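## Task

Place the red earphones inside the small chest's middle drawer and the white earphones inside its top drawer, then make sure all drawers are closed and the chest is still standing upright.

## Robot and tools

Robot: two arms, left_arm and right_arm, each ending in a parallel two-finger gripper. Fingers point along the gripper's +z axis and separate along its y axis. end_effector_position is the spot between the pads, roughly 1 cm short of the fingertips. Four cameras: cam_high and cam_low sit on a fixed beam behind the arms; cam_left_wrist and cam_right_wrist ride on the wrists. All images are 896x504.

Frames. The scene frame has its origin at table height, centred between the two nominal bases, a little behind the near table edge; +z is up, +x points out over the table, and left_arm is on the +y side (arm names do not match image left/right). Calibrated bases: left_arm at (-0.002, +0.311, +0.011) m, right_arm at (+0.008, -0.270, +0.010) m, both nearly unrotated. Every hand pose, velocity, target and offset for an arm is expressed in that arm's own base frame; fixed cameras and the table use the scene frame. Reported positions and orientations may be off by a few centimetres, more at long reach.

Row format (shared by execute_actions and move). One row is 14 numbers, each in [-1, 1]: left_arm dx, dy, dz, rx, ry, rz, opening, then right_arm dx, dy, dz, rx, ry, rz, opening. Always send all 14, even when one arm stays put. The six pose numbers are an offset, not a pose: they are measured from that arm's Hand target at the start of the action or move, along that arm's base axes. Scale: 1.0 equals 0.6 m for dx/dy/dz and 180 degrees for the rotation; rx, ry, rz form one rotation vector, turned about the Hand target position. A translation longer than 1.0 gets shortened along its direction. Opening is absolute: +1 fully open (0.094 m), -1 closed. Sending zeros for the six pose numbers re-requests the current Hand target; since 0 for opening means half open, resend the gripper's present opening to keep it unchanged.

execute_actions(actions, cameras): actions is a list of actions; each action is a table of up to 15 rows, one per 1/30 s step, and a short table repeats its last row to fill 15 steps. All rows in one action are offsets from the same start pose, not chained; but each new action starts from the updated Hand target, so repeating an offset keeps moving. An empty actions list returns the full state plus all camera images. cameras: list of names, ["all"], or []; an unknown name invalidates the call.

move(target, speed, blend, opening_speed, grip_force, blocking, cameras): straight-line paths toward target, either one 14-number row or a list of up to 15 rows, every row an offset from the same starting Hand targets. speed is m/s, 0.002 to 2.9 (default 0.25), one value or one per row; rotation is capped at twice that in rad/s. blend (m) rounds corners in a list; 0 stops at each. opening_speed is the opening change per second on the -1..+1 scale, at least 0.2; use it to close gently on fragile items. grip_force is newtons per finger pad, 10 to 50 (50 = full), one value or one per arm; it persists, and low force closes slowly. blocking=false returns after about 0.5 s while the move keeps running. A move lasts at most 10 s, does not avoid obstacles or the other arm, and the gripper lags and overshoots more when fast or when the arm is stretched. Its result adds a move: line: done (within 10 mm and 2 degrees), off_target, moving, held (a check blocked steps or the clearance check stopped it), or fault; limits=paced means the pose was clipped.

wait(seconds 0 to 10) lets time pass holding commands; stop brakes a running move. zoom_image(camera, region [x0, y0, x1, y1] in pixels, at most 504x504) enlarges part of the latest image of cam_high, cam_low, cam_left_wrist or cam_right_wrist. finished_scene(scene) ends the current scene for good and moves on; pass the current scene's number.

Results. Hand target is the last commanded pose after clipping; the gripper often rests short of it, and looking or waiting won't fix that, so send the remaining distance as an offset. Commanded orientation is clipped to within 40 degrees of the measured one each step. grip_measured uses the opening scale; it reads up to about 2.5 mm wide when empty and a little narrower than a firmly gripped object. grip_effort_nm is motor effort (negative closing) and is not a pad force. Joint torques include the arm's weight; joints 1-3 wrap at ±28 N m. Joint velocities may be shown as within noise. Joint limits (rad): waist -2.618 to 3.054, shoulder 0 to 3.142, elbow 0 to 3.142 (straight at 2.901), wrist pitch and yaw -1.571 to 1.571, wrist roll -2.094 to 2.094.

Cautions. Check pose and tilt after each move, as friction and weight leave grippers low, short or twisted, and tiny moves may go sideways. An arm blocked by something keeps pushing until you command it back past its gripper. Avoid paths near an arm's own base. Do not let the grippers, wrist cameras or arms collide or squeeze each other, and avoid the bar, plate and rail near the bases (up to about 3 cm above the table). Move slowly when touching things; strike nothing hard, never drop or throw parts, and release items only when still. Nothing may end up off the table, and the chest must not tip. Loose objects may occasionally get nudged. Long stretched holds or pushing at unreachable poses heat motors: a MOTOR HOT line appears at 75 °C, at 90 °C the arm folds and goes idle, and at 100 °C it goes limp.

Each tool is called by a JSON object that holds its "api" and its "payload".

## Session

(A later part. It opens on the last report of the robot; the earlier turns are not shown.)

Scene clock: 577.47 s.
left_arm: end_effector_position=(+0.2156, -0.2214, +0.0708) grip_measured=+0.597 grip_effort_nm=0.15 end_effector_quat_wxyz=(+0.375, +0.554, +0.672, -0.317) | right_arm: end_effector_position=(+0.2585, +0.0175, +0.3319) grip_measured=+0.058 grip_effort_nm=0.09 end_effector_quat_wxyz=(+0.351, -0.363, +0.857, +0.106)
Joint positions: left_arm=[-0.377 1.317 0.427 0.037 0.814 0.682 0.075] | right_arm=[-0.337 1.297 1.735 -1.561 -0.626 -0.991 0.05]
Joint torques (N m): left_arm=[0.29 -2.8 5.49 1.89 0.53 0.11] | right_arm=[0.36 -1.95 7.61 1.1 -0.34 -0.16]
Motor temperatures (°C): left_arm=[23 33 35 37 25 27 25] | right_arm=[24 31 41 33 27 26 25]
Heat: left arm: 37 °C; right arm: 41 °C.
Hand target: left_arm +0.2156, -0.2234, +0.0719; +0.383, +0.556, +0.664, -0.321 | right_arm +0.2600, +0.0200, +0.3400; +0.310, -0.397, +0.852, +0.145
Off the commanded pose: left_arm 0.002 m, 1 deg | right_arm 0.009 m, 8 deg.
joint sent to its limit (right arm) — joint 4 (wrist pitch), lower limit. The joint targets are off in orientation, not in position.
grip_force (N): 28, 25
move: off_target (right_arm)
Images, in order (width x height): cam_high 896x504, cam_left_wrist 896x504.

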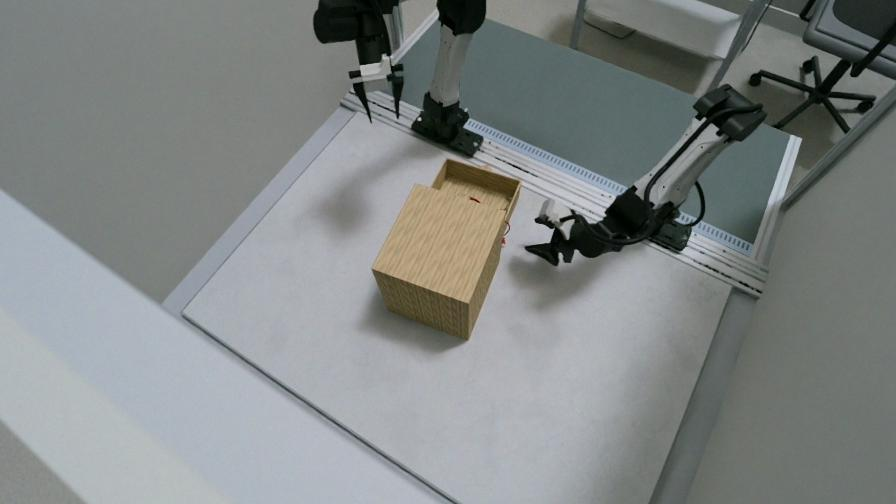

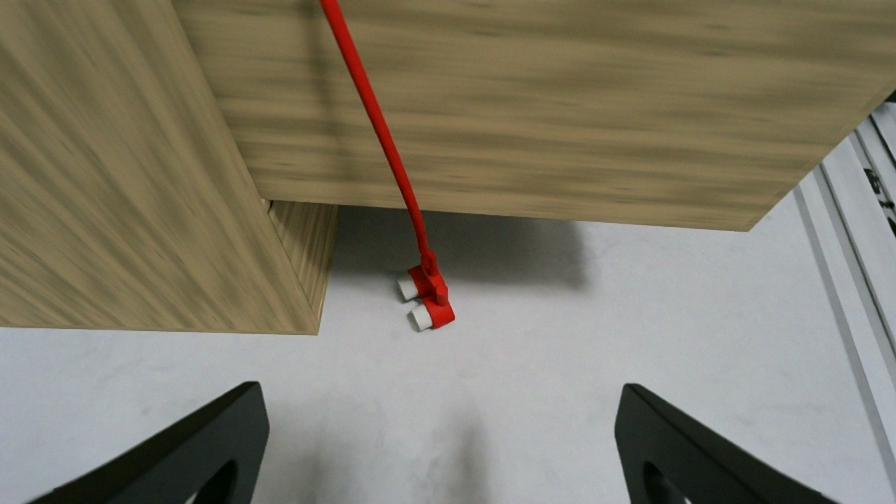

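{"api": "move", "payload": {"target": [[0.0312, -0.1193, -0.0698, 0, 0, 0, 0.2, 0, 0, 0, 0, 0, 0, 0.06], [0.0312, -0.1193, -0.0698, 0, 0, 0, -1, 0, 0, 0, 0, 0, 0, 0.06], [0.0185, -0.047, -0.045, 0, 0, 0, -1, 0, 0, 0, 0, 0, 0, 0.06], [0.0185, -0.047, 0.297, 0, 0, 0, -1, 0, 0, 0, 0, 0, 0, 0.06], [-0.022, -0.2402, 0.297, 0.2189, 0.0385, 0, -1, 0, 0, 0, 0, 0, 0, 0.06], [-0.022, -0.2402, 0.0835, 0.2189, 0.0385, 0, -1, 0, 0, 0, 0, 0, 0, 0.06]], "speed": [0.15, 0.15, 0.2, 0.28, 0.28, 0.2], "blend": [0, 0, 0.02, 0.03, 0.02, 0], "grip_force": [40, 25], "cameras": ["cam_left_wrist", "cam_high", "cam_right_wrist"]}}

Scene clock: 617.47 s.
left_arm: end_effector_position=(+0.2013, -0.3634, +0.1116) grip_measured=-0.958 grip_effort_nm=-0.83 end_effector_quat_wxyz=(+0.111, +0.634, +0.758, -0.106) | right_arm: end_effector_position=(+0.2585, +0.0175, +0.3319) grip_measured=+0.058 grip_effort_nm=0.09 end_effector_quat_wxyz=(+0.351, -0.363, +0.857, +0.106)
Joint positions: left_arm=[-1.009 1.861 1.549 -0.981 0.133 0.365 0.002] | right_arm=[-0.337 1.297 1.735 -1.561 -0.626 -0.991 0.05]
Joint torques (N m): left_arm=[-0.14 -10.19 6.15 1.21 0.14 0.05] | right_arm=[0.5 -2.04 7.69 1.16 -0.33 -0.19]
Motor temperatures (°C): left_arm=[23 30 35 42 25 27 25] | right_arm=[24 30 42 33 27 26 25]
Heat: left arm: 42 °C; right arm: 42 °C.
Hand target: left_arm +0.2023, -0.3676, +0.1221; +0.133, +0.633, +0.755, -0.111 | right_arm +0.2600, +0.0200, +0.3400; +0.310, -0.397, +0.852, +0.145
Off the commanded pose: left_arm 0.011 m, 3 deg | right_arm 0.009 m, 8 deg.
joint sent to its limit (right arm) — joint 4 (wrist pitch), lower limit. The joint targets are off in orientation, not in position.
grip_force (N): 40, 25
move: off_target (left_arm, right_arm); target 2's new opening was sent with left_arm's hand 0.022 m and 4 deg from that target
Images, in order (width x height): cam_high 896x504, cam_left_wrist 896x504, cam_right_wrist 896x504.

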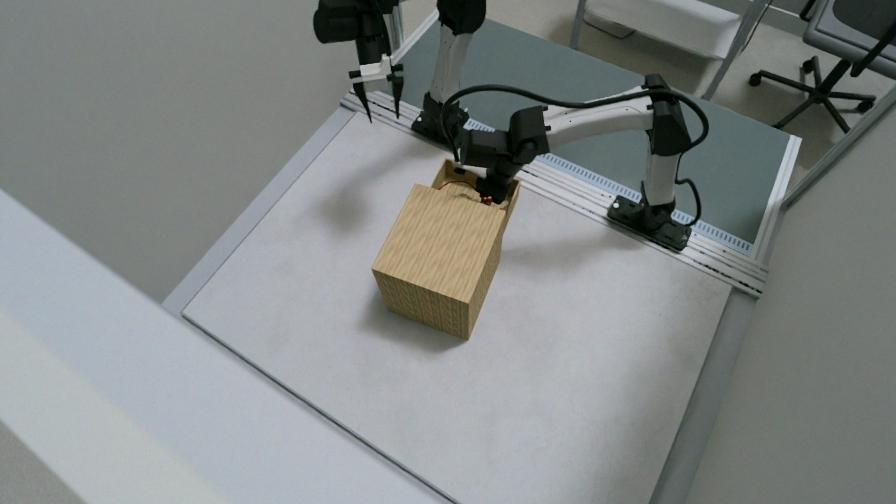

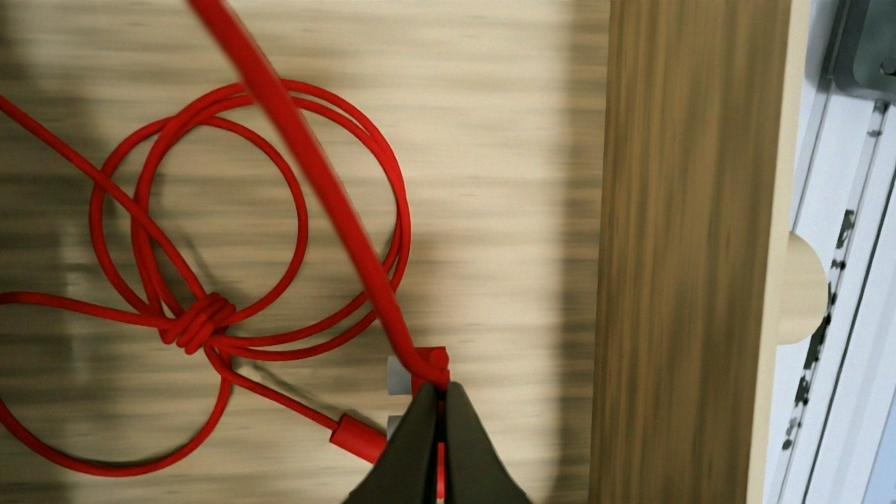

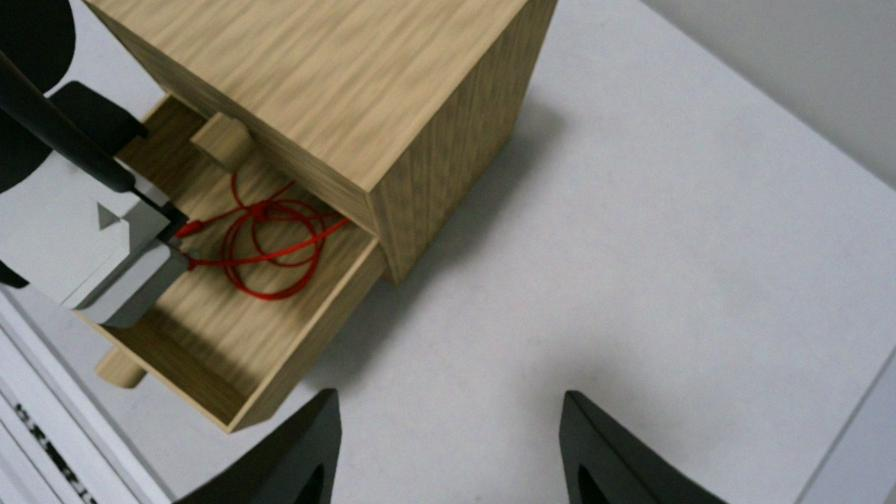

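{"api": "zoom_image", "payload": {"camera": "cam_right_wrist", "region": [140, 90, 400, 310]}}

Scaled by 1.938 from the camera's 896x504 image, which has a finer 1280x720 frame.

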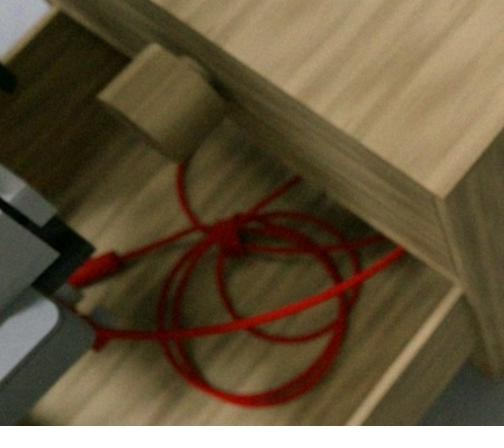

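{"api": "move", "payload": {"target": [[0, 0, -0.0217, 0, 0, 0, -1, 0, 0, 0, 0, 0, 0, 0.06], [0, 0, -0.0217, 0, 0, 0, -0.2, 0, 0, 0, 0, 0, 0, 0.06], [0, 0, 0.263, 0, 0, 0, -0.2, 0, 0, 0, 0, 0, 0, 0.06], [-0.1995, -0.0652, 0.263, -0.1551, -0.4921, -0.2389, -1, 0, 0, 0, 0, 0, 0, 0.06], [-0.1995, -0.0652, -0.011, -0.1551, -0.4921, -0.2389, -1, 0, 0, 0, 0, 0, 0, 0.06]], "speed": [0.05, 0.05, 0.13, 0.45, 0.22], "blend": [0, 0, 0.02, 0, 0], "grip_force": [50, 25], "cameras": ["all"]}}

Scene clock: 660.50 s.
left_arm: end_effector_position=(+0.0826, -0.4025, +0.0919) grip_measured=-0.984 grip_effort_nm=-0.87 end_effector_quat_wxyz=(+0.651, +0.726, +0.150, +0.163) | right_arm: end_effector_position=(+0.2585, +0.0175, +0.3319) grip_measured=+0.058 grip_effort_nm=0.09 end_effector_quat_wxyz=(+0.351, -0.363, +0.857, +0.106)
Joint positions: left_arm=[-1.54 1.92 0.36 1.452 -0.416 1.569 0.001] | right_arm=[-0.337 1.297 1.735 -1.561 -0.626 -0.991 0.05]
Joint torques (N m): left_arm=[0.81 -5.01 4.04 3.19 0.22 0.09] | right_arm=[0.51 -1.77 7.66 1.15 -0.3 -0.13]
Motor temperatures (°C): left_arm=[23 36 35 39 25 27 26] | right_arm=[24 30 43 33 27 26 25]
Heat: left arm: 39 °C; right arm: 43 °C.
Hand target: left_arm +0.0826, -0.4067, +0.1154; +0.691, +0.690, +0.153, +0.153 | right_arm +0.2600, +0.0200, +0.3400; +0.310, -0.397, +0.852, +0.145
Off the commanded pose: left_arm 0.024 m, 6 deg | right_arm 0.009 m, 8 deg.
joint sent to its limit (right arm) — joint 4 (wrist pitch), lower limit. The joint targets are off in orientation, not in position.
grip_force (N): 50, 25
move: off_target (left_arm, right_arm)

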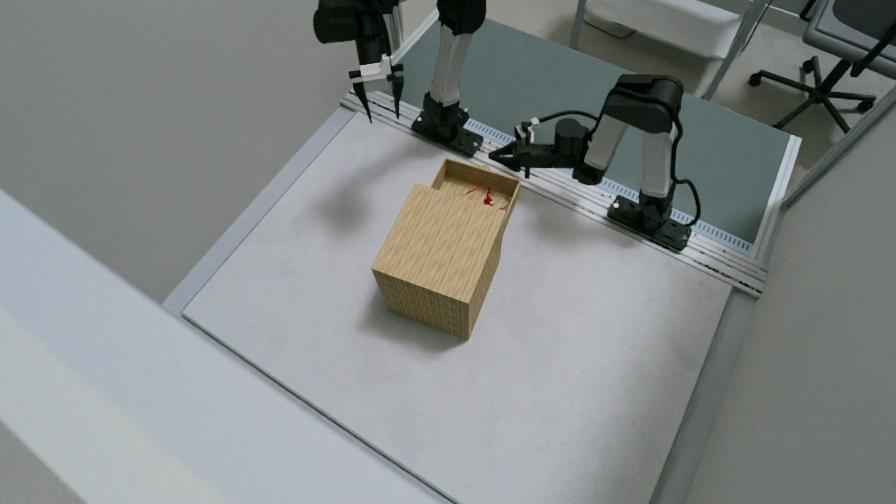

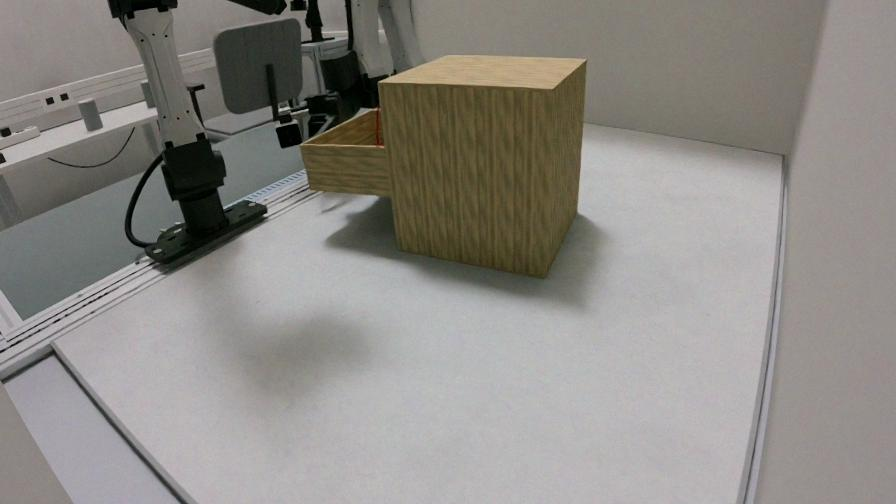

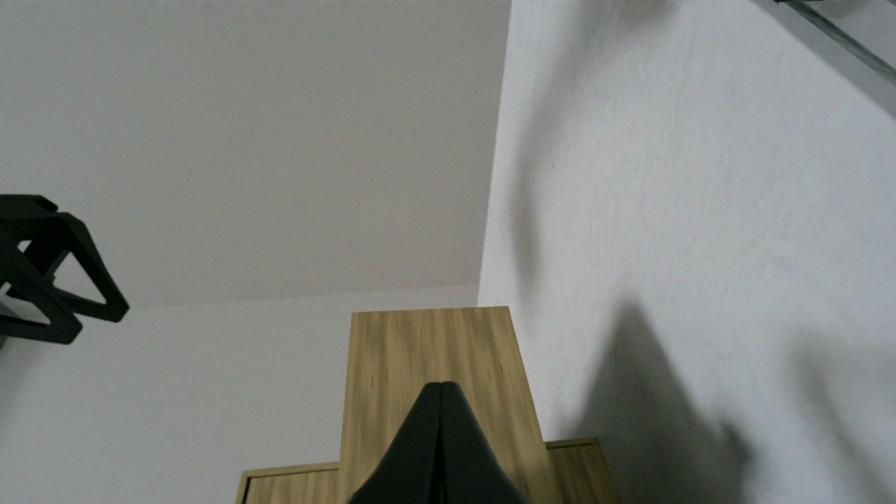

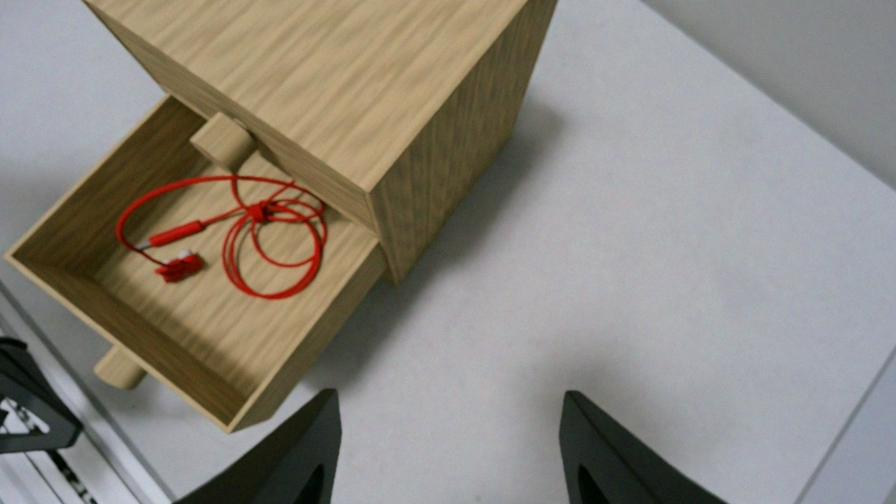

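{"api": "zoom_image", "payload": {"camera": "cam_right_wrist", "region": [80, 90, 400, 310]}}

{"api": "zoom_image", "payload": {"camera": "cam_high", "region": [420, 150, 540, 250]}}

{"api": "zoom_image", "payload": {"camera": "cam_low", "region": [290, 80, 410, 200]}}

Scaled by 1.575 from the camera's 896x504 image, which has a finer 1280x720 frame.

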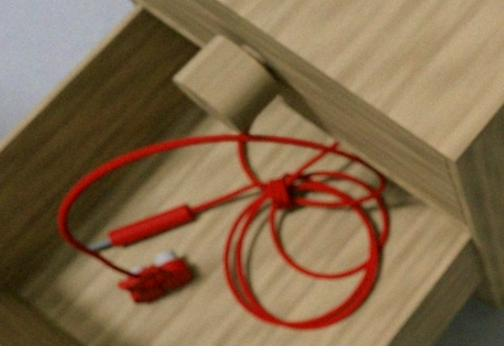

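Scaled by 4.200 from the camera's 896x504 image, which has a finer 1280x720 frame.

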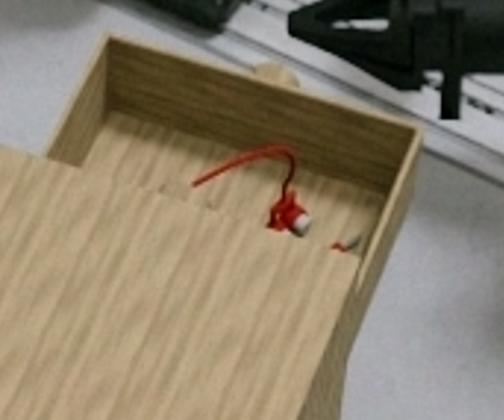

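Scaled by 4.200 from the camera's 896x504 image, which has a finer 1280x720 frame.

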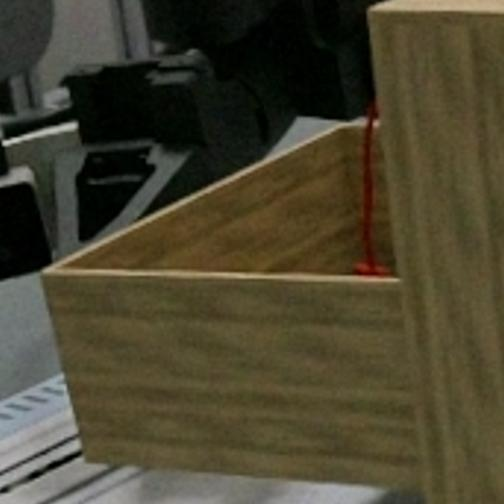

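{"api": "move", "payload": {"target": [[0, 0, 0.27, 0, 0, 0, -1, 0, 0, 0, 0, 0, 0, 0.06], [0.1995, 0.0652, 0.141, 0.1551, 0.4921, 0.2389, 0, 0, 0, 0, 0, 0, 0, 0.06]], "speed": [0.3, 0.45], "blend": [0.03, 0], "cameras": ["cam_left_wrist"]}}

Scene clock: 699.97 s.
left_arm: end_effector_position=(+0.2014, -0.3631, +0.1936) grip_measured=-0.003 grip_effort_nm=0.15 end_effector_quat_wxyz=(+0.129, +0.635, +0.754, -0.103) | right_arm: end_effector_position=(+0.2585, +0.0175, +0.3319) grip_measured=+0.058 grip_effort_nm=0.09 end_effector_quat_wxyz=(+0.351, -0.363, +0.857, +0.106)
Joint positions: left_arm=[-1.016 1.857 1.864 -1.266 0.115 0.365 0.047] | right_arm=[-0.337 1.297 1.735 -1.561 -0.626 -0.991 0.05]
Joint torques (N m): left_arm=[0.42 -6.97 9.59 0.97 0.28 0.07] | right_arm=[0.35 -1.99 7.65 1.17 -0.35 -0.14]
Motor temperatures (°C): left_arm=[23 32 34 55 25 27 26] | right_arm=[24 30 43 33 27 26 25]
Heat: left arm: 55 °C; right arm: 43 °C.
Hand target: left_arm +0.2024, -0.3676, +0.2001; +0.133, +0.633, +0.755, -0.111 | right_arm +0.2600, +0.0200, +0.3400; +0.310, -0.397, +0.852, +0.145
Off the commanded pose: left_arm 0.008 m, 1 deg | right_arm 0.009 m, 8 deg.
joint sent to its limit (right arm) — joint 4 (wrist pitch), lower limit. The joint targets are off in orientation, not in position.
grip_force (N): 50, 25
move: off_target (right_arm)
Images, in order (width x height): cam_left_wrist 896x504.

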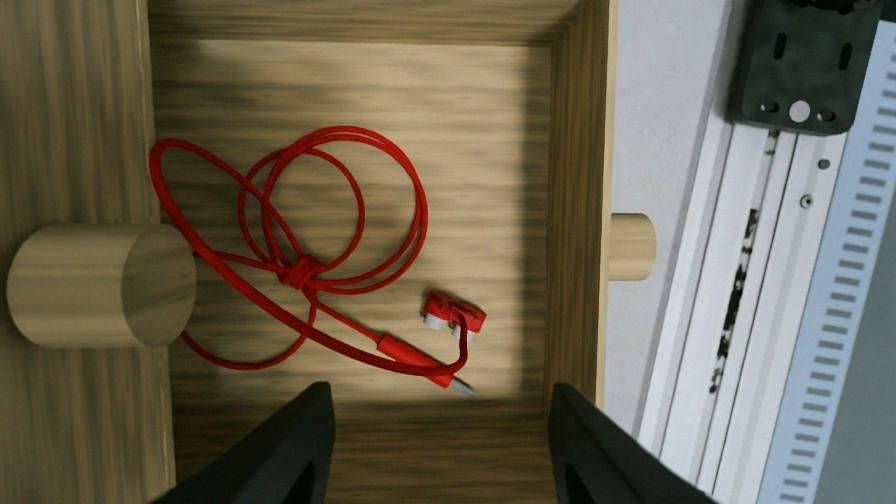

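{"api": "move", "payload": {"target": [[-0.0015, -0.0148, -0.106, 0.1094, 0.0193, 0, -0.064, 0, 0, 0, 0, 0, 0, 0.06], [-0.0015, -0.0148, -0.1743, 0.1094, 0.0193, 0, -0.064, 0, 0, 0, 0, 0, 0, 0.06], [-0.0015, -0.0148, -0.1743, 0.1094, 0.0193, 0, -1, 0, 0, 0, 0, 0, 0, 0.06], [-0.0352, 0.0607, -0.136, 0.1094, 0.0193, 0, -1, 0, 0, 0, 0, 0, 0, 0.06], [-0.0352, 0.0607, -0.1702, 0.1094, 0.0193, 0, -1, 0, 0, 0, 0, 0, 0, 0.06], [-0.0352, 0.0607, -0.1702, 0.1094, 0.0193, 0, -0.28, 0, 0, 0, 0, 0, 0, 0.06], [-0.0352, 0.0607, 0.1332, 0.1094, 0.0193, 0, -0.28, 0, 0, 0, 0, 0, 0, 0.06]], "speed": [0.2, 0.12, 0.1, 0.1, 0.08, 0.1, 0.15], "blend": [0.01, 0, 0, 0.01, 0, 0, 0], "grip_force": [35, 25], "cameras": ["cam_left_wrist", "cam_right_wrist"]}}

Scene clock: 733.33 s.
left_arm: end_effector_position=(+0.1811, -0.3335, +0.2683) grip_measured=-0.283 grip_effort_nm=0.15 end_effector_quat_wxyz=(+0.155, +0.633, +0.756, -0.064) | right_arm: end_effector_position=(+0.2585, +0.0175, +0.3319) grip_measured=+0.058 grip_effort_nm=0.09 end_effector_quat_wxyz=(+0.351, -0.363, +0.857, +0.106)
Joint positions: left_arm=[-1.071 1.811 2.123 -1.546 0.006 0.322 0.034] | right_arm=[-0.337 1.297 1.735 -1.561 -0.626 -0.991 0.05]
Joint torques (N m): left_arm=[0.36 -7.87 8.08 1.04 0.09 0.13] | right_arm=[0.4 -1.87 7.6 1.15 -0.3 -0.14]
Motor temperatures (°C): left_arm=[23 35 37 42 25 27 25] | right_arm=[24 30 43 32 27 26 25]
Heat: left arm: 42 °C; right arm: 43 °C.
Hand target: left_arm +0.1812, -0.3311, +0.2800; +0.000, +0.643, +0.766, +0.001 | right_arm +0.2600, +0.0200, +0.3400; +0.310, -0.397, +0.852, +0.145
Off the commanded pose: left_arm 0.012 m, 19 deg | right_arm 0.009 m, 8 deg.
joint sent to its limit (left arm) — joint 4 (wrist pitch), lower limit. The joint targets are off in orientation, not in position.
joint sent to its limit (right arm) — joint 4 (wrist pitch), lower limit. The joint targets are off in orientation, not in position.
grip_force (N): 35, 25
move: off_target (left_arm, right_arm)
Images, in order (width x height): cam_left_wrist 896x504, cam_right_wrist 896x504.

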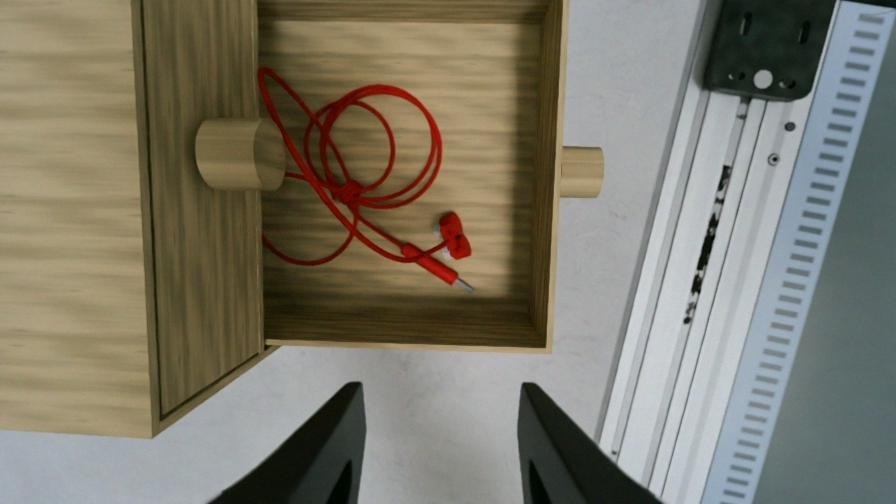

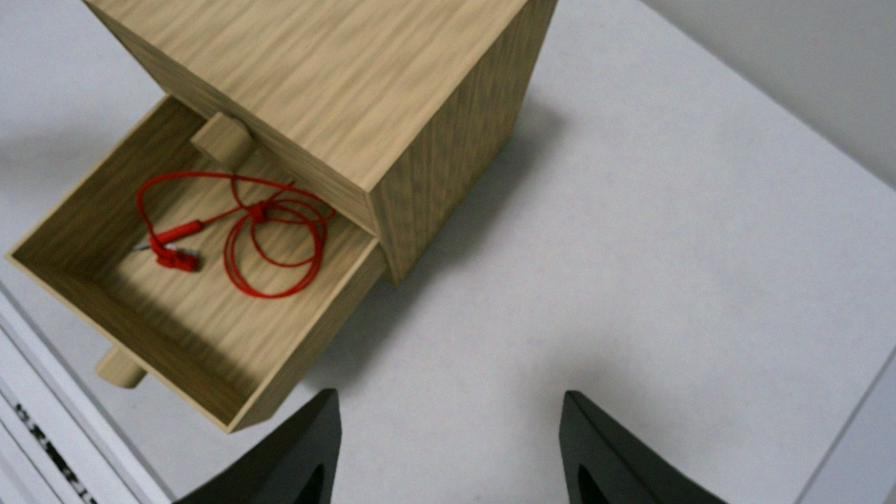

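{"api": "zoom_image", "payload": {"camera": "cam_left_wrist", "region": [240, 40, 560, 360]}}

Scaled by 1.575 from the camera's 896x504 image, which has a finer 1280x720 frame.

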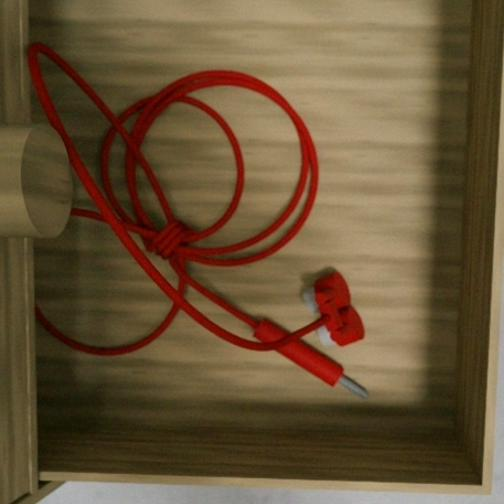

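{"api": "move", "payload": {"target": [0.0328, -0.0317, -0.2392, 0, 0, 0, -0.064, 0, 0, 0, 0, 0, 0, 0.06], "speed": 0.2, "cameras": ["cam_left_wrist"]}}

Scene clock: 782.23 s.
left_arm: end_effector_position=(+0.1956, -0.3460, +0.1323) grip_measured=-0.067 grip_effort_nm=0.15 end_effector_quat_wxyz=(-0.015, +0.640, +0.768, +0.003) | right_arm: end_effector_position=(+0.2585, +0.0175, +0.3319) grip_measured=+0.058 grip_effort_nm=0.08 end_effector_quat_wxyz=(+0.351, -0.363, +0.857, +0.106)
Joint positions: left_arm=[-1.054 2.113 2.034 -1.523 0.005 0.335 0.044] | right_arm=[-0.337 1.297 1.735 -1.561 -0.626 -0.991 0.05]
Joint torques (N m): left_arm=[0.59 -9.29 7.47 0.55 0 0.23] | right_arm=[0.43 -1.87 7.58 1.12 -0.32 -0.16]
Heat: left arm: 39 °C; right arm: 44 °C.
Hand target: left_arm +0.2009, -0.3501, +0.1364; +0.000, +0.642, +0.766, +0.001 | right_arm +0.2600, +0.0200, +0.3400; +0.310, -0.397, +0.852, +0.145
Off the commanded pose: left_arm 0.008 m, 2 deg | right_arm 0.009 m, 8 deg.
joint sent to its limit (right arm) — joint 4 (wrist pitch), lower limit. The joint targets are off in orientation, not in position.
grip_force (N): 35, 25
move: off_target (right_arm)
Images, in order (width x height): cam_left_wrist 896x504.

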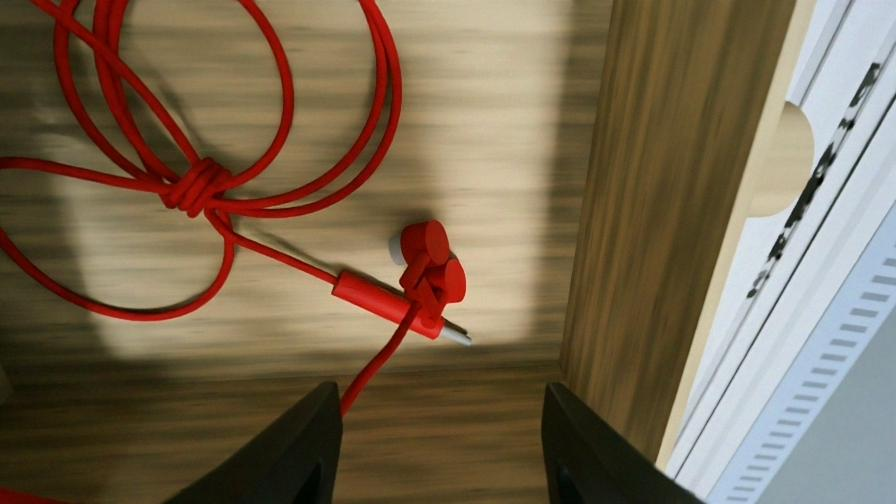

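{"api": "move", "payload": {"target": [[0.0095, -0.0227, -0.074, 0, 0, 0, -0.064, 0, 0, 0, 0, 0, 0, 0.06], [0.0095, -0.0227, -0.074, 0, 0, 0, -1, 0, 0, 0, 0, 0, 0, 0.06]], "speed": [0.1, 0.1], "grip_force": [40, 25], "cameras": ["cam_left_wrist"]}}

Scene clock: 798.23 s.
left_arm: end_effector_position=(+0.2039, -0.3606, +0.0944) grip_measured=-0.983 grip_effort_nm=-0.81 end_effector_quat_wxyz=(-0.007, +0.640, +0.768, +0.000) | right_arm: end_effector_position=(+0.2585, +0.0175, +0.3319) grip_measured=+0.058 grip_effort_nm=0.09 end_effector_quat_wxyz=(+0.351, -0.363, +0.857, +0.106)
Joint positions: left_arm=[-1.054 2.155 1.949 -1.378 0.005 0.336 0.001] | right_arm=[-0.337 1.297 1.735 -1.561 -0.626 -0.991 0.05]
Joint torques (N m): left_arm=[0.24 -9.18 5.98 0.64 0.02 0.22] | right_arm=[0.49 -2.07 7.87 1.15 -0.32 -0.19]
Motor temperatures (°C): left_arm=[23 37 38 37 25 27 25] | right_arm=[24 29 44 32 27 26 25]
Heat: left arm: 38 °C; right arm: 44 °C.
Hand target: left_arm +0.2067, -0.3638, +0.0921; +0.001, +0.642, +0.766, +0.001 | right_arm +0.2600, +0.0200, +0.3400; +0.310, -0.397, +0.852, +0.145
Off the commanded pose: left_arm 0.005 m, 1 deg | right_arm 0.009 m, 8 deg.
joint sent to its limit (right arm) — joint 4 (wrist pitch), lower limit. The joint targets are off in orientation, not in position.
grip_force (N): 40, 25
move: off_target (right_arm)
Images, in order (width x height): cam_left_wrist 896x504.

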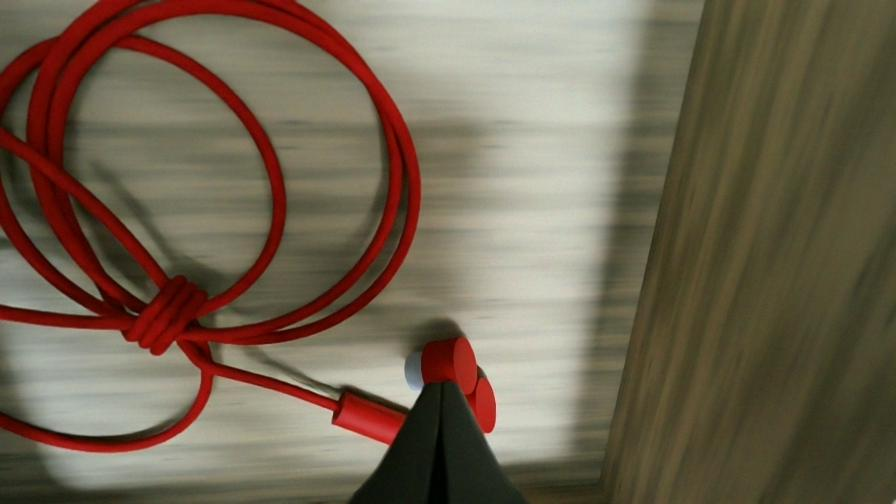

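{"api": "move", "payload": {"target": [[0, 0, 0, 0, 0, 0, -0.064, 0, 0, 0, 0, 0, 0, 0.06], [0.0008, -0.005, -0.0183, 0, 0, 0, -0.064, 0, 0, 0, 0, 0, 0, 0.06], [0.0008, -0.005, -0.0183, 0, 0, 0, -1, 0, 0, 0, 0, 0, 0, 0.06], [0.0008, -0.005, 0.0333, 0, 0, 0, -1, 0, 0, 0, 0, 0, 0, 0.06], [-0.0262, 0.03, 0.03, 0, 0, 0, -1, 0, 0, 0, 0, 0, 0, 0.06], [-0.0262, 0.03, -0.01, 0, 0, 0, -1, 0, 0, 0, 0, 0, 0, 0.06]], "speed": [0.1, 0.06, 0.1, 0.1, 0.1, 0.08], "blend": [0, 0, 0, 0.01, 0.01, 0], "grip_force": [40, 25], "cameras": ["cam_left_wrist", "cam_right_wrist"]}}

Scene clock: 823.87 s.
left_arm: end_effector_position=(+0.1905, -0.3413, +0.0776) grip_measured=-0.983 grip_effort_nm=-0.83 end_effector_quat_wxyz=(-0.021, +0.642, +0.766, +0.005) | right_arm: end_effector_position=(+0.2585, +0.0175, +0.3319) grip_measured=+0.058 grip_effort_nm=0.09 end_effector_quat_wxyz=(+0.351, -0.363, +0.857, +0.106)
Joint positions: left_arm=[-1.059 2.085 1.774 -1.302 0.005 0.335 0.001] | right_arm=[-0.337 1.297 1.735 -1.561 -0.626 -0.991 0.05]
Joint torques (N m): left_arm=[-0.4 -11.33 5.56 0.59 0.02 0.09] | right_arm=[0.43 -1.94 7.53 1.16 -0.36 -0.14]
Heat: left arm: 38 °C; right arm: 44 °C.
Hand target: left_arm +0.1910, -0.3459, +0.0862; +0.001, +0.642, +0.766, +0.001 | right_arm +0.2600, +0.0200, +0.3400; +0.310, -0.397, +0.852, +0.145
Off the commanded pose: left_arm 0.010 m, 3 deg | right_arm 0.009 m, 8 deg.
joint sent to its limit (right arm) — joint 4 (wrist pitch), lower limit. The joint targets are off in orientation, not in position.
grip_force (N): 40, 25
move: off_target (left_arm, right_arm)
Images, in order (width x height): cam_left_wrist 896x504, cam_right_wrist 896x504.

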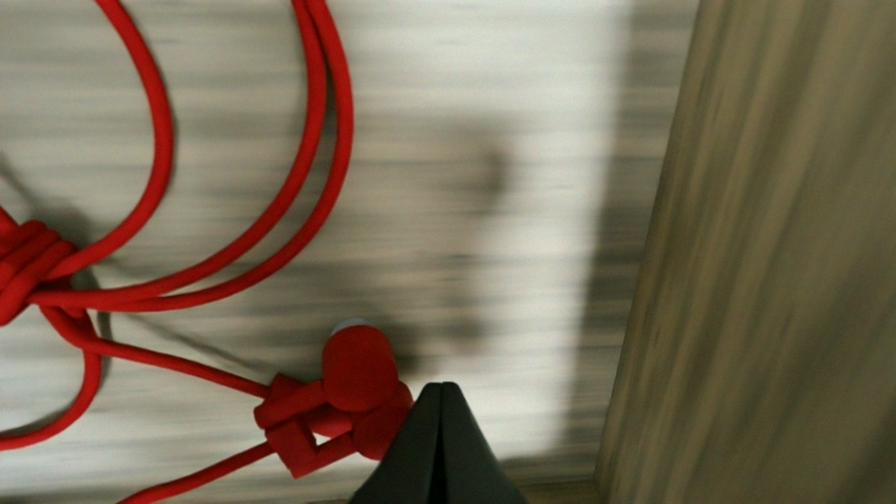

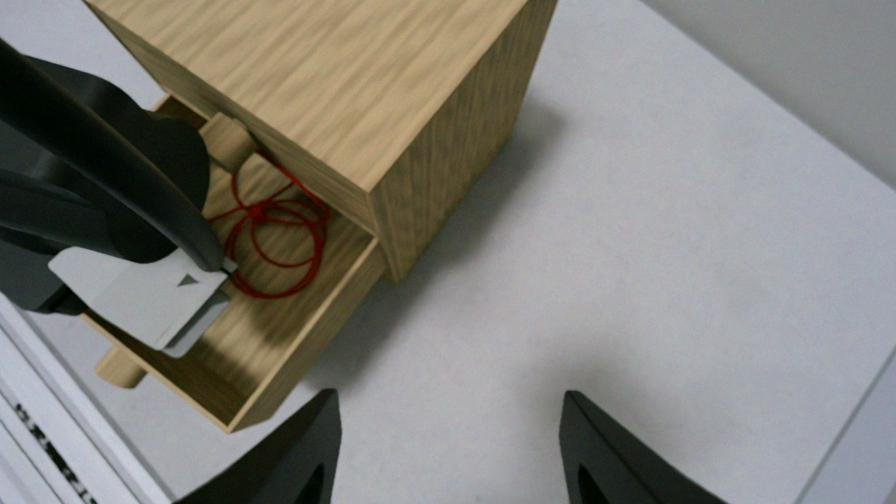

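{"api": "move", "payload": {"target": [0, 0.03, 0.3, 0, 0, 0, -1, 0, 0, 0, 0, 0, 0, 0.06], "speed": 0.2, "cameras": ["cam_left_wrist", "cam_right_wrist", "cam_low"]}}

Scene clock: 830.43 s.
left_arm: end_effector_position=(+0.1896, -0.3304, +0.2575) grip_measured=-0.983 grip_effort_nm=-0.83 end_effector_quat_wxyz=(+0.142, +0.633, +0.759, -0.055) | right_arm: end_effector_position=(+0.2585, +0.0175, +0.3319) grip_measured=+0.058 grip_effort_nm=0.09 end_effector_quat_wxyz=(+0.351, -0.363, +0.857, +0.106)
Joint positions: left_arm=[-1.048 1.829 2.109 -1.545 0.005 0.341 0.001] | right_arm=[-0.337 1.297 1.735 -1.561 -0.626 -0.991 0.05]
Joint torques (N m): left_arm=[0.72 -7.54 7.62 0.98 0.04 0.24] | right_arm=[0.46 -1.87 7.64 1.15 -0.35 -0.19]
Heat: left arm: 40 °C; right arm: 44 °C.
Hand target: left_arm +0.1909, -0.3278, +0.2660; +0.000, +0.642, +0.766, +0.001 | right_arm +0.2600, +0.0200, +0.3400; +0.310, -0.397, +0.852, +0.145
Off the commanded pose: left_arm 0.009 m, 17 deg | right_arm 0.009 m, 8 deg.
joint sent to its limit (left arm) — joint 4 (wrist pitch), lower limit. The joint targets are off in orientation, not in position.
joint sent to its limit (right arm) — joint 4 (wrist pitch), lower limit. The joint targets are off in orientation, not in position.
grip_force (N): 40, 25
move: off_target (left_arm, right_arm)
Images, in order (width x height): cam_low 896x504, cam_left_wrist 896x504, cam_right_wrist 896x504.

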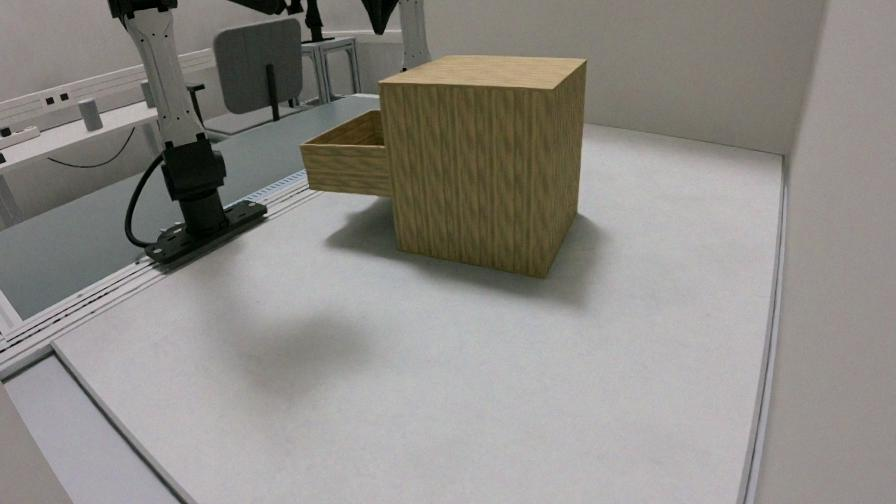

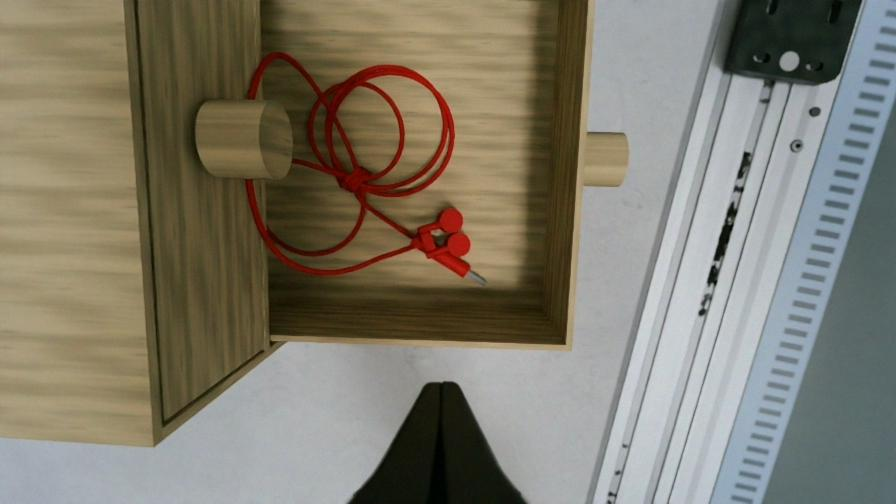

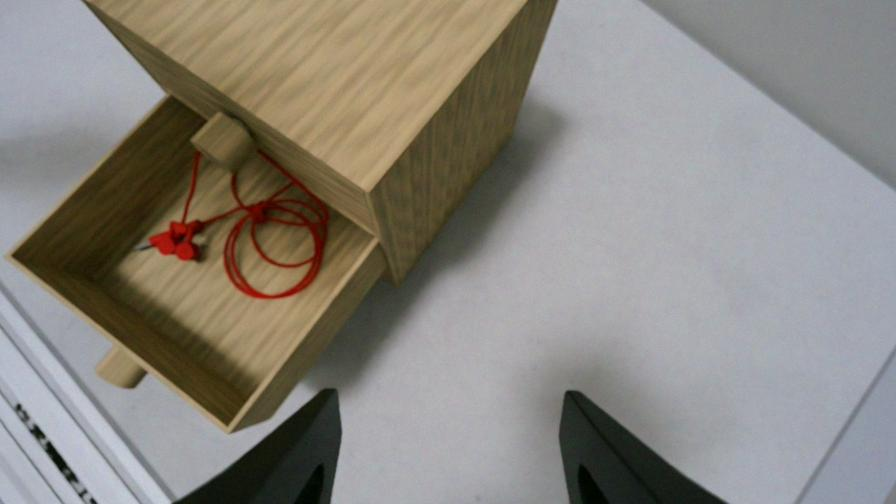

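{"api": "move", "payload": {"target": [[-0.1858, -0.1495, 0.0233, -0.2449, -0.4698, -0.3233, -1, 0, 0, 0, 0, 0, 0, 0.06], [-0.1858, -0.1495, -0.2308, -0.2449, -0.4698, -0.3233, -1, 0, 0, 0, 0, 0, 0, 0.06], [0.0687, -0.105, -0.2308, -0.2449, -0.4698, -0.3233, -1, 0, 0, 0, 0, 0, 0, 0.06], [0.1178, -0.0965, -0.2308, -0.2449, -0.4698, -0.3233, -1, 0, 0, 0, 0, 0, 0, 0.06], [-0.0135, -0.1193, -0.2308, -0.2449, -0.4698, -0.3233, -1, 0, 0, 0, 0, 0, 0, 0.06]], "speed": [0.45, 0.22, 0.1, 0.05, 0.15], "blend": [0.02, 0, 0.01, 0, 0], "grip_force": [50, 25], "cameras": ["all"]}}

Scene clock: 860.00 s.
left_arm: end_effector_position=(+0.1857, -0.3991, +0.1031) grip_measured=-0.984 grip_effort_nm=-0.86 end_effector_quat_wxyz=(+0.660, +0.718, +0.160, +0.151) | right_arm: end_effector_position=(+0.2585, +0.0175, +0.3319) grip_measured=+0.058 grip_effort_nm=0.09 end_effector_quat_wxyz=(+0.351, -0.363, +0.857, +0.106)
Joint positions: left_arm=[-1.141 1.918 0.443 1.392 -0.014 1.576 0.001] | right_arm=[-0.337 1.297 1.735 -1.561 -0.626 -0.991 0.05]
Joint torques (N m): left_arm=[-0.12 -8.1 3.52 2.82 0.15 0.03] | right_arm=[0.49 -1.91 7.53 1.16 -0.34 -0.14]
Heat: left arm: 38 °C; right arm: 45 °C.
Hand target: left_arm +0.1829, -0.3995, +0.1275; +0.690, +0.690, +0.153, +0.153 | right_arm +0.2600, +0.0200, +0.3400; +0.310, -0.397, +0.852, +0.145
Off the commanded pose: left_arm 0.025 m, 5 deg | right_arm 0.009 m, 8 deg.
joint sent to its limit (right arm) — joint 4 (wrist pitch), lower limit. The joint targets are off in orientation, not in position.
grip_force (N): 50, 25
move: off_target (left_arm, right_arm)

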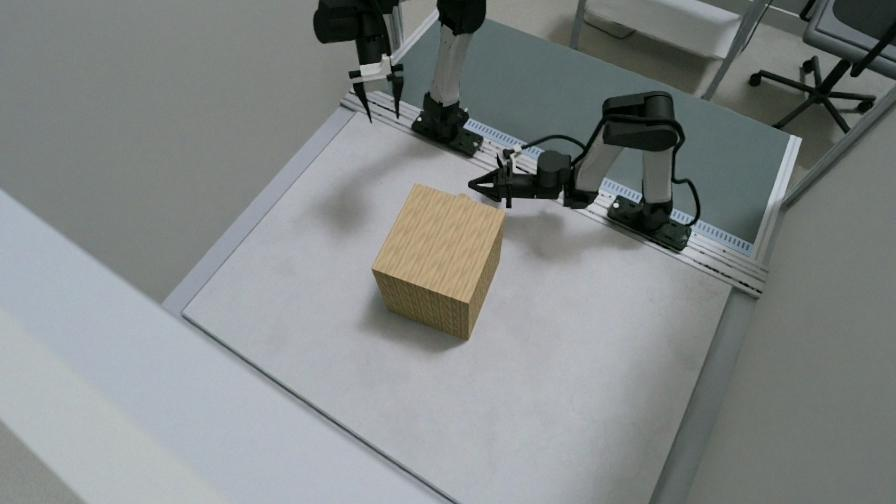

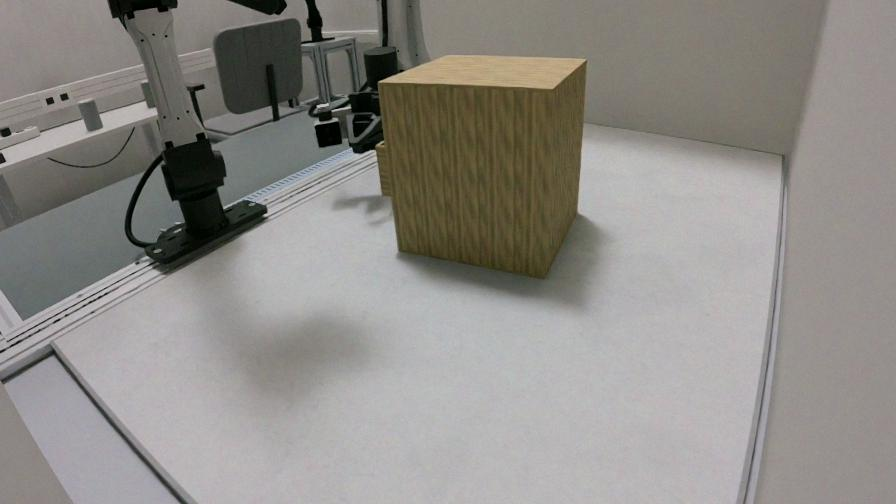

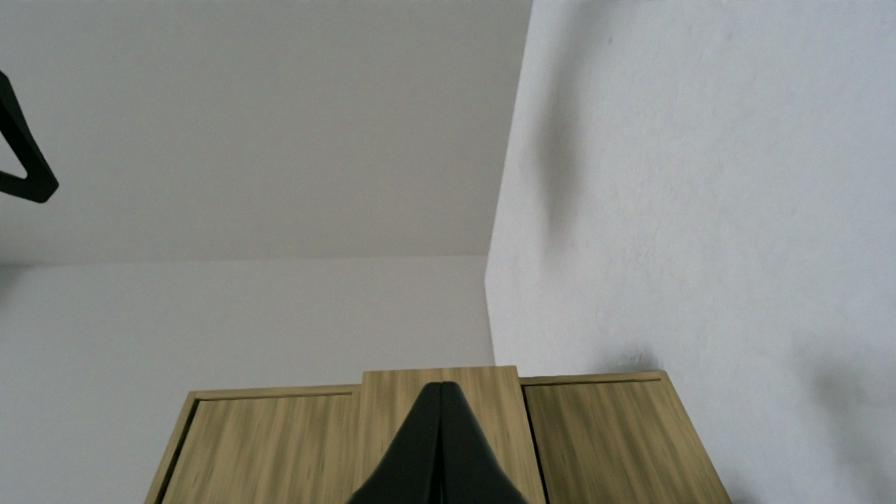

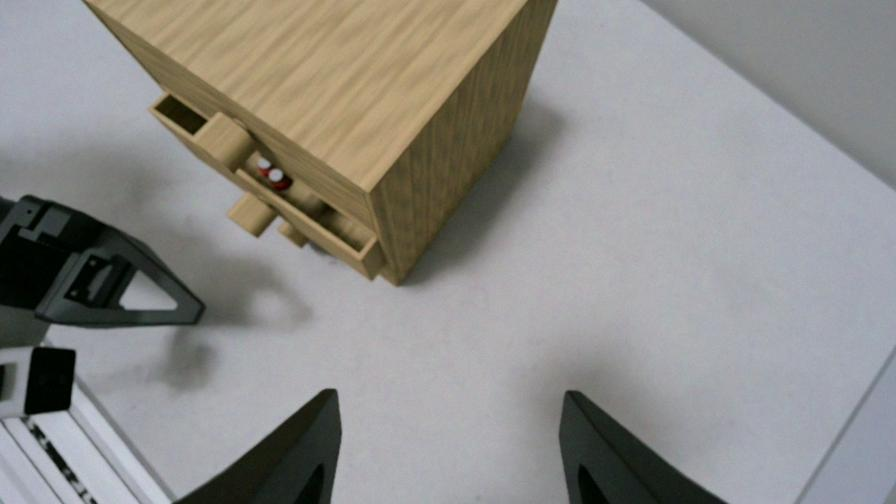

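{"api": "move", "payload": {"target": [0.117, 0.0243, 0, 0, 0, 0, -1, 0, 0, 0, 0, 0, 0, 0.06], "speed": 0.08, "cameras": ["cam_right_wrist", "cam_left_wrist"]}}

Scene clock: 865.67 s.
left_arm: end_effector_position=(+0.2516, -0.3794, +0.1184) grip_measured=-0.984 grip_effort_nm=-0.86 end_effector_quat_wxyz=(+0.677, +0.700, +0.163, +0.157) | right_arm: end_effector_position=(+0.2585, +0.0175, +0.3319) grip_measured=+0.058 grip_effort_nm=0.09 end_effector_quat_wxyz=(+0.351, -0.363, +0.857, +0.106)
Joint positions: left_arm=[-0.906 1.934 0.513 1.386 0.208 1.576 0.001] | right_arm=[-0.337 1.297 1.735 -1.561 -0.626 -0.991 0.05]
Joint torques (N m): left_arm=[0.7 -5.71 6.56 2.37 0.37 0.03] | right_arm=[0.54 -1.78 7.58 1.15 -0.34 -0.17]
Heat: left arm: 40 °C; right arm: 45 °C.
Hand target: left_arm +0.2531, -0.3849, +0.1277; +0.691, +0.690, +0.153, +0.153 | right_arm +0.2600, +0.0200, +0.3400; +0.310, -0.397, +0.852, +0.145
Off the commanded pose: left_arm 0.011 m, 2 deg | right_arm 0.009 m, 8 deg.
joint sent to its limit (right arm) — joint 4 (wrist pitch), lower limit. The joint targets are off in orientation, not in position.
grip_force (N): 50, 25
move: off_target (left_arm, right_arm)
Images, in order (width x height): cam_left_wrist 896x504, cam_right_wrist 896x504.

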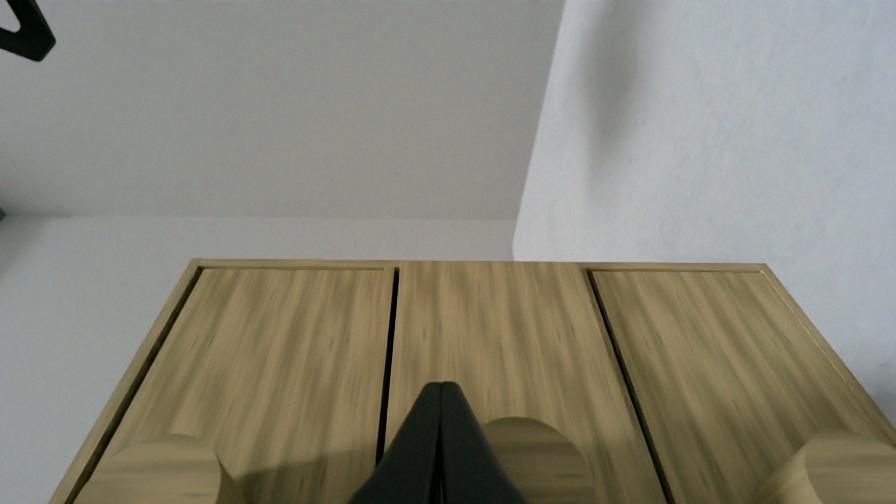

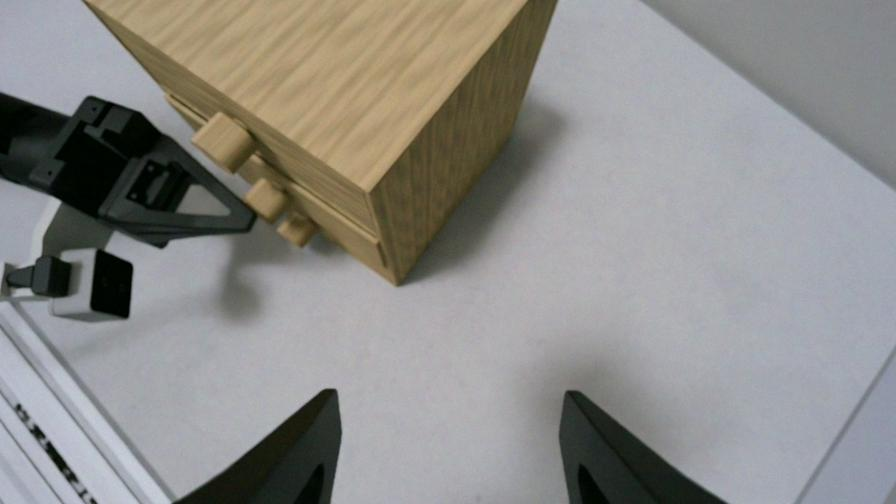

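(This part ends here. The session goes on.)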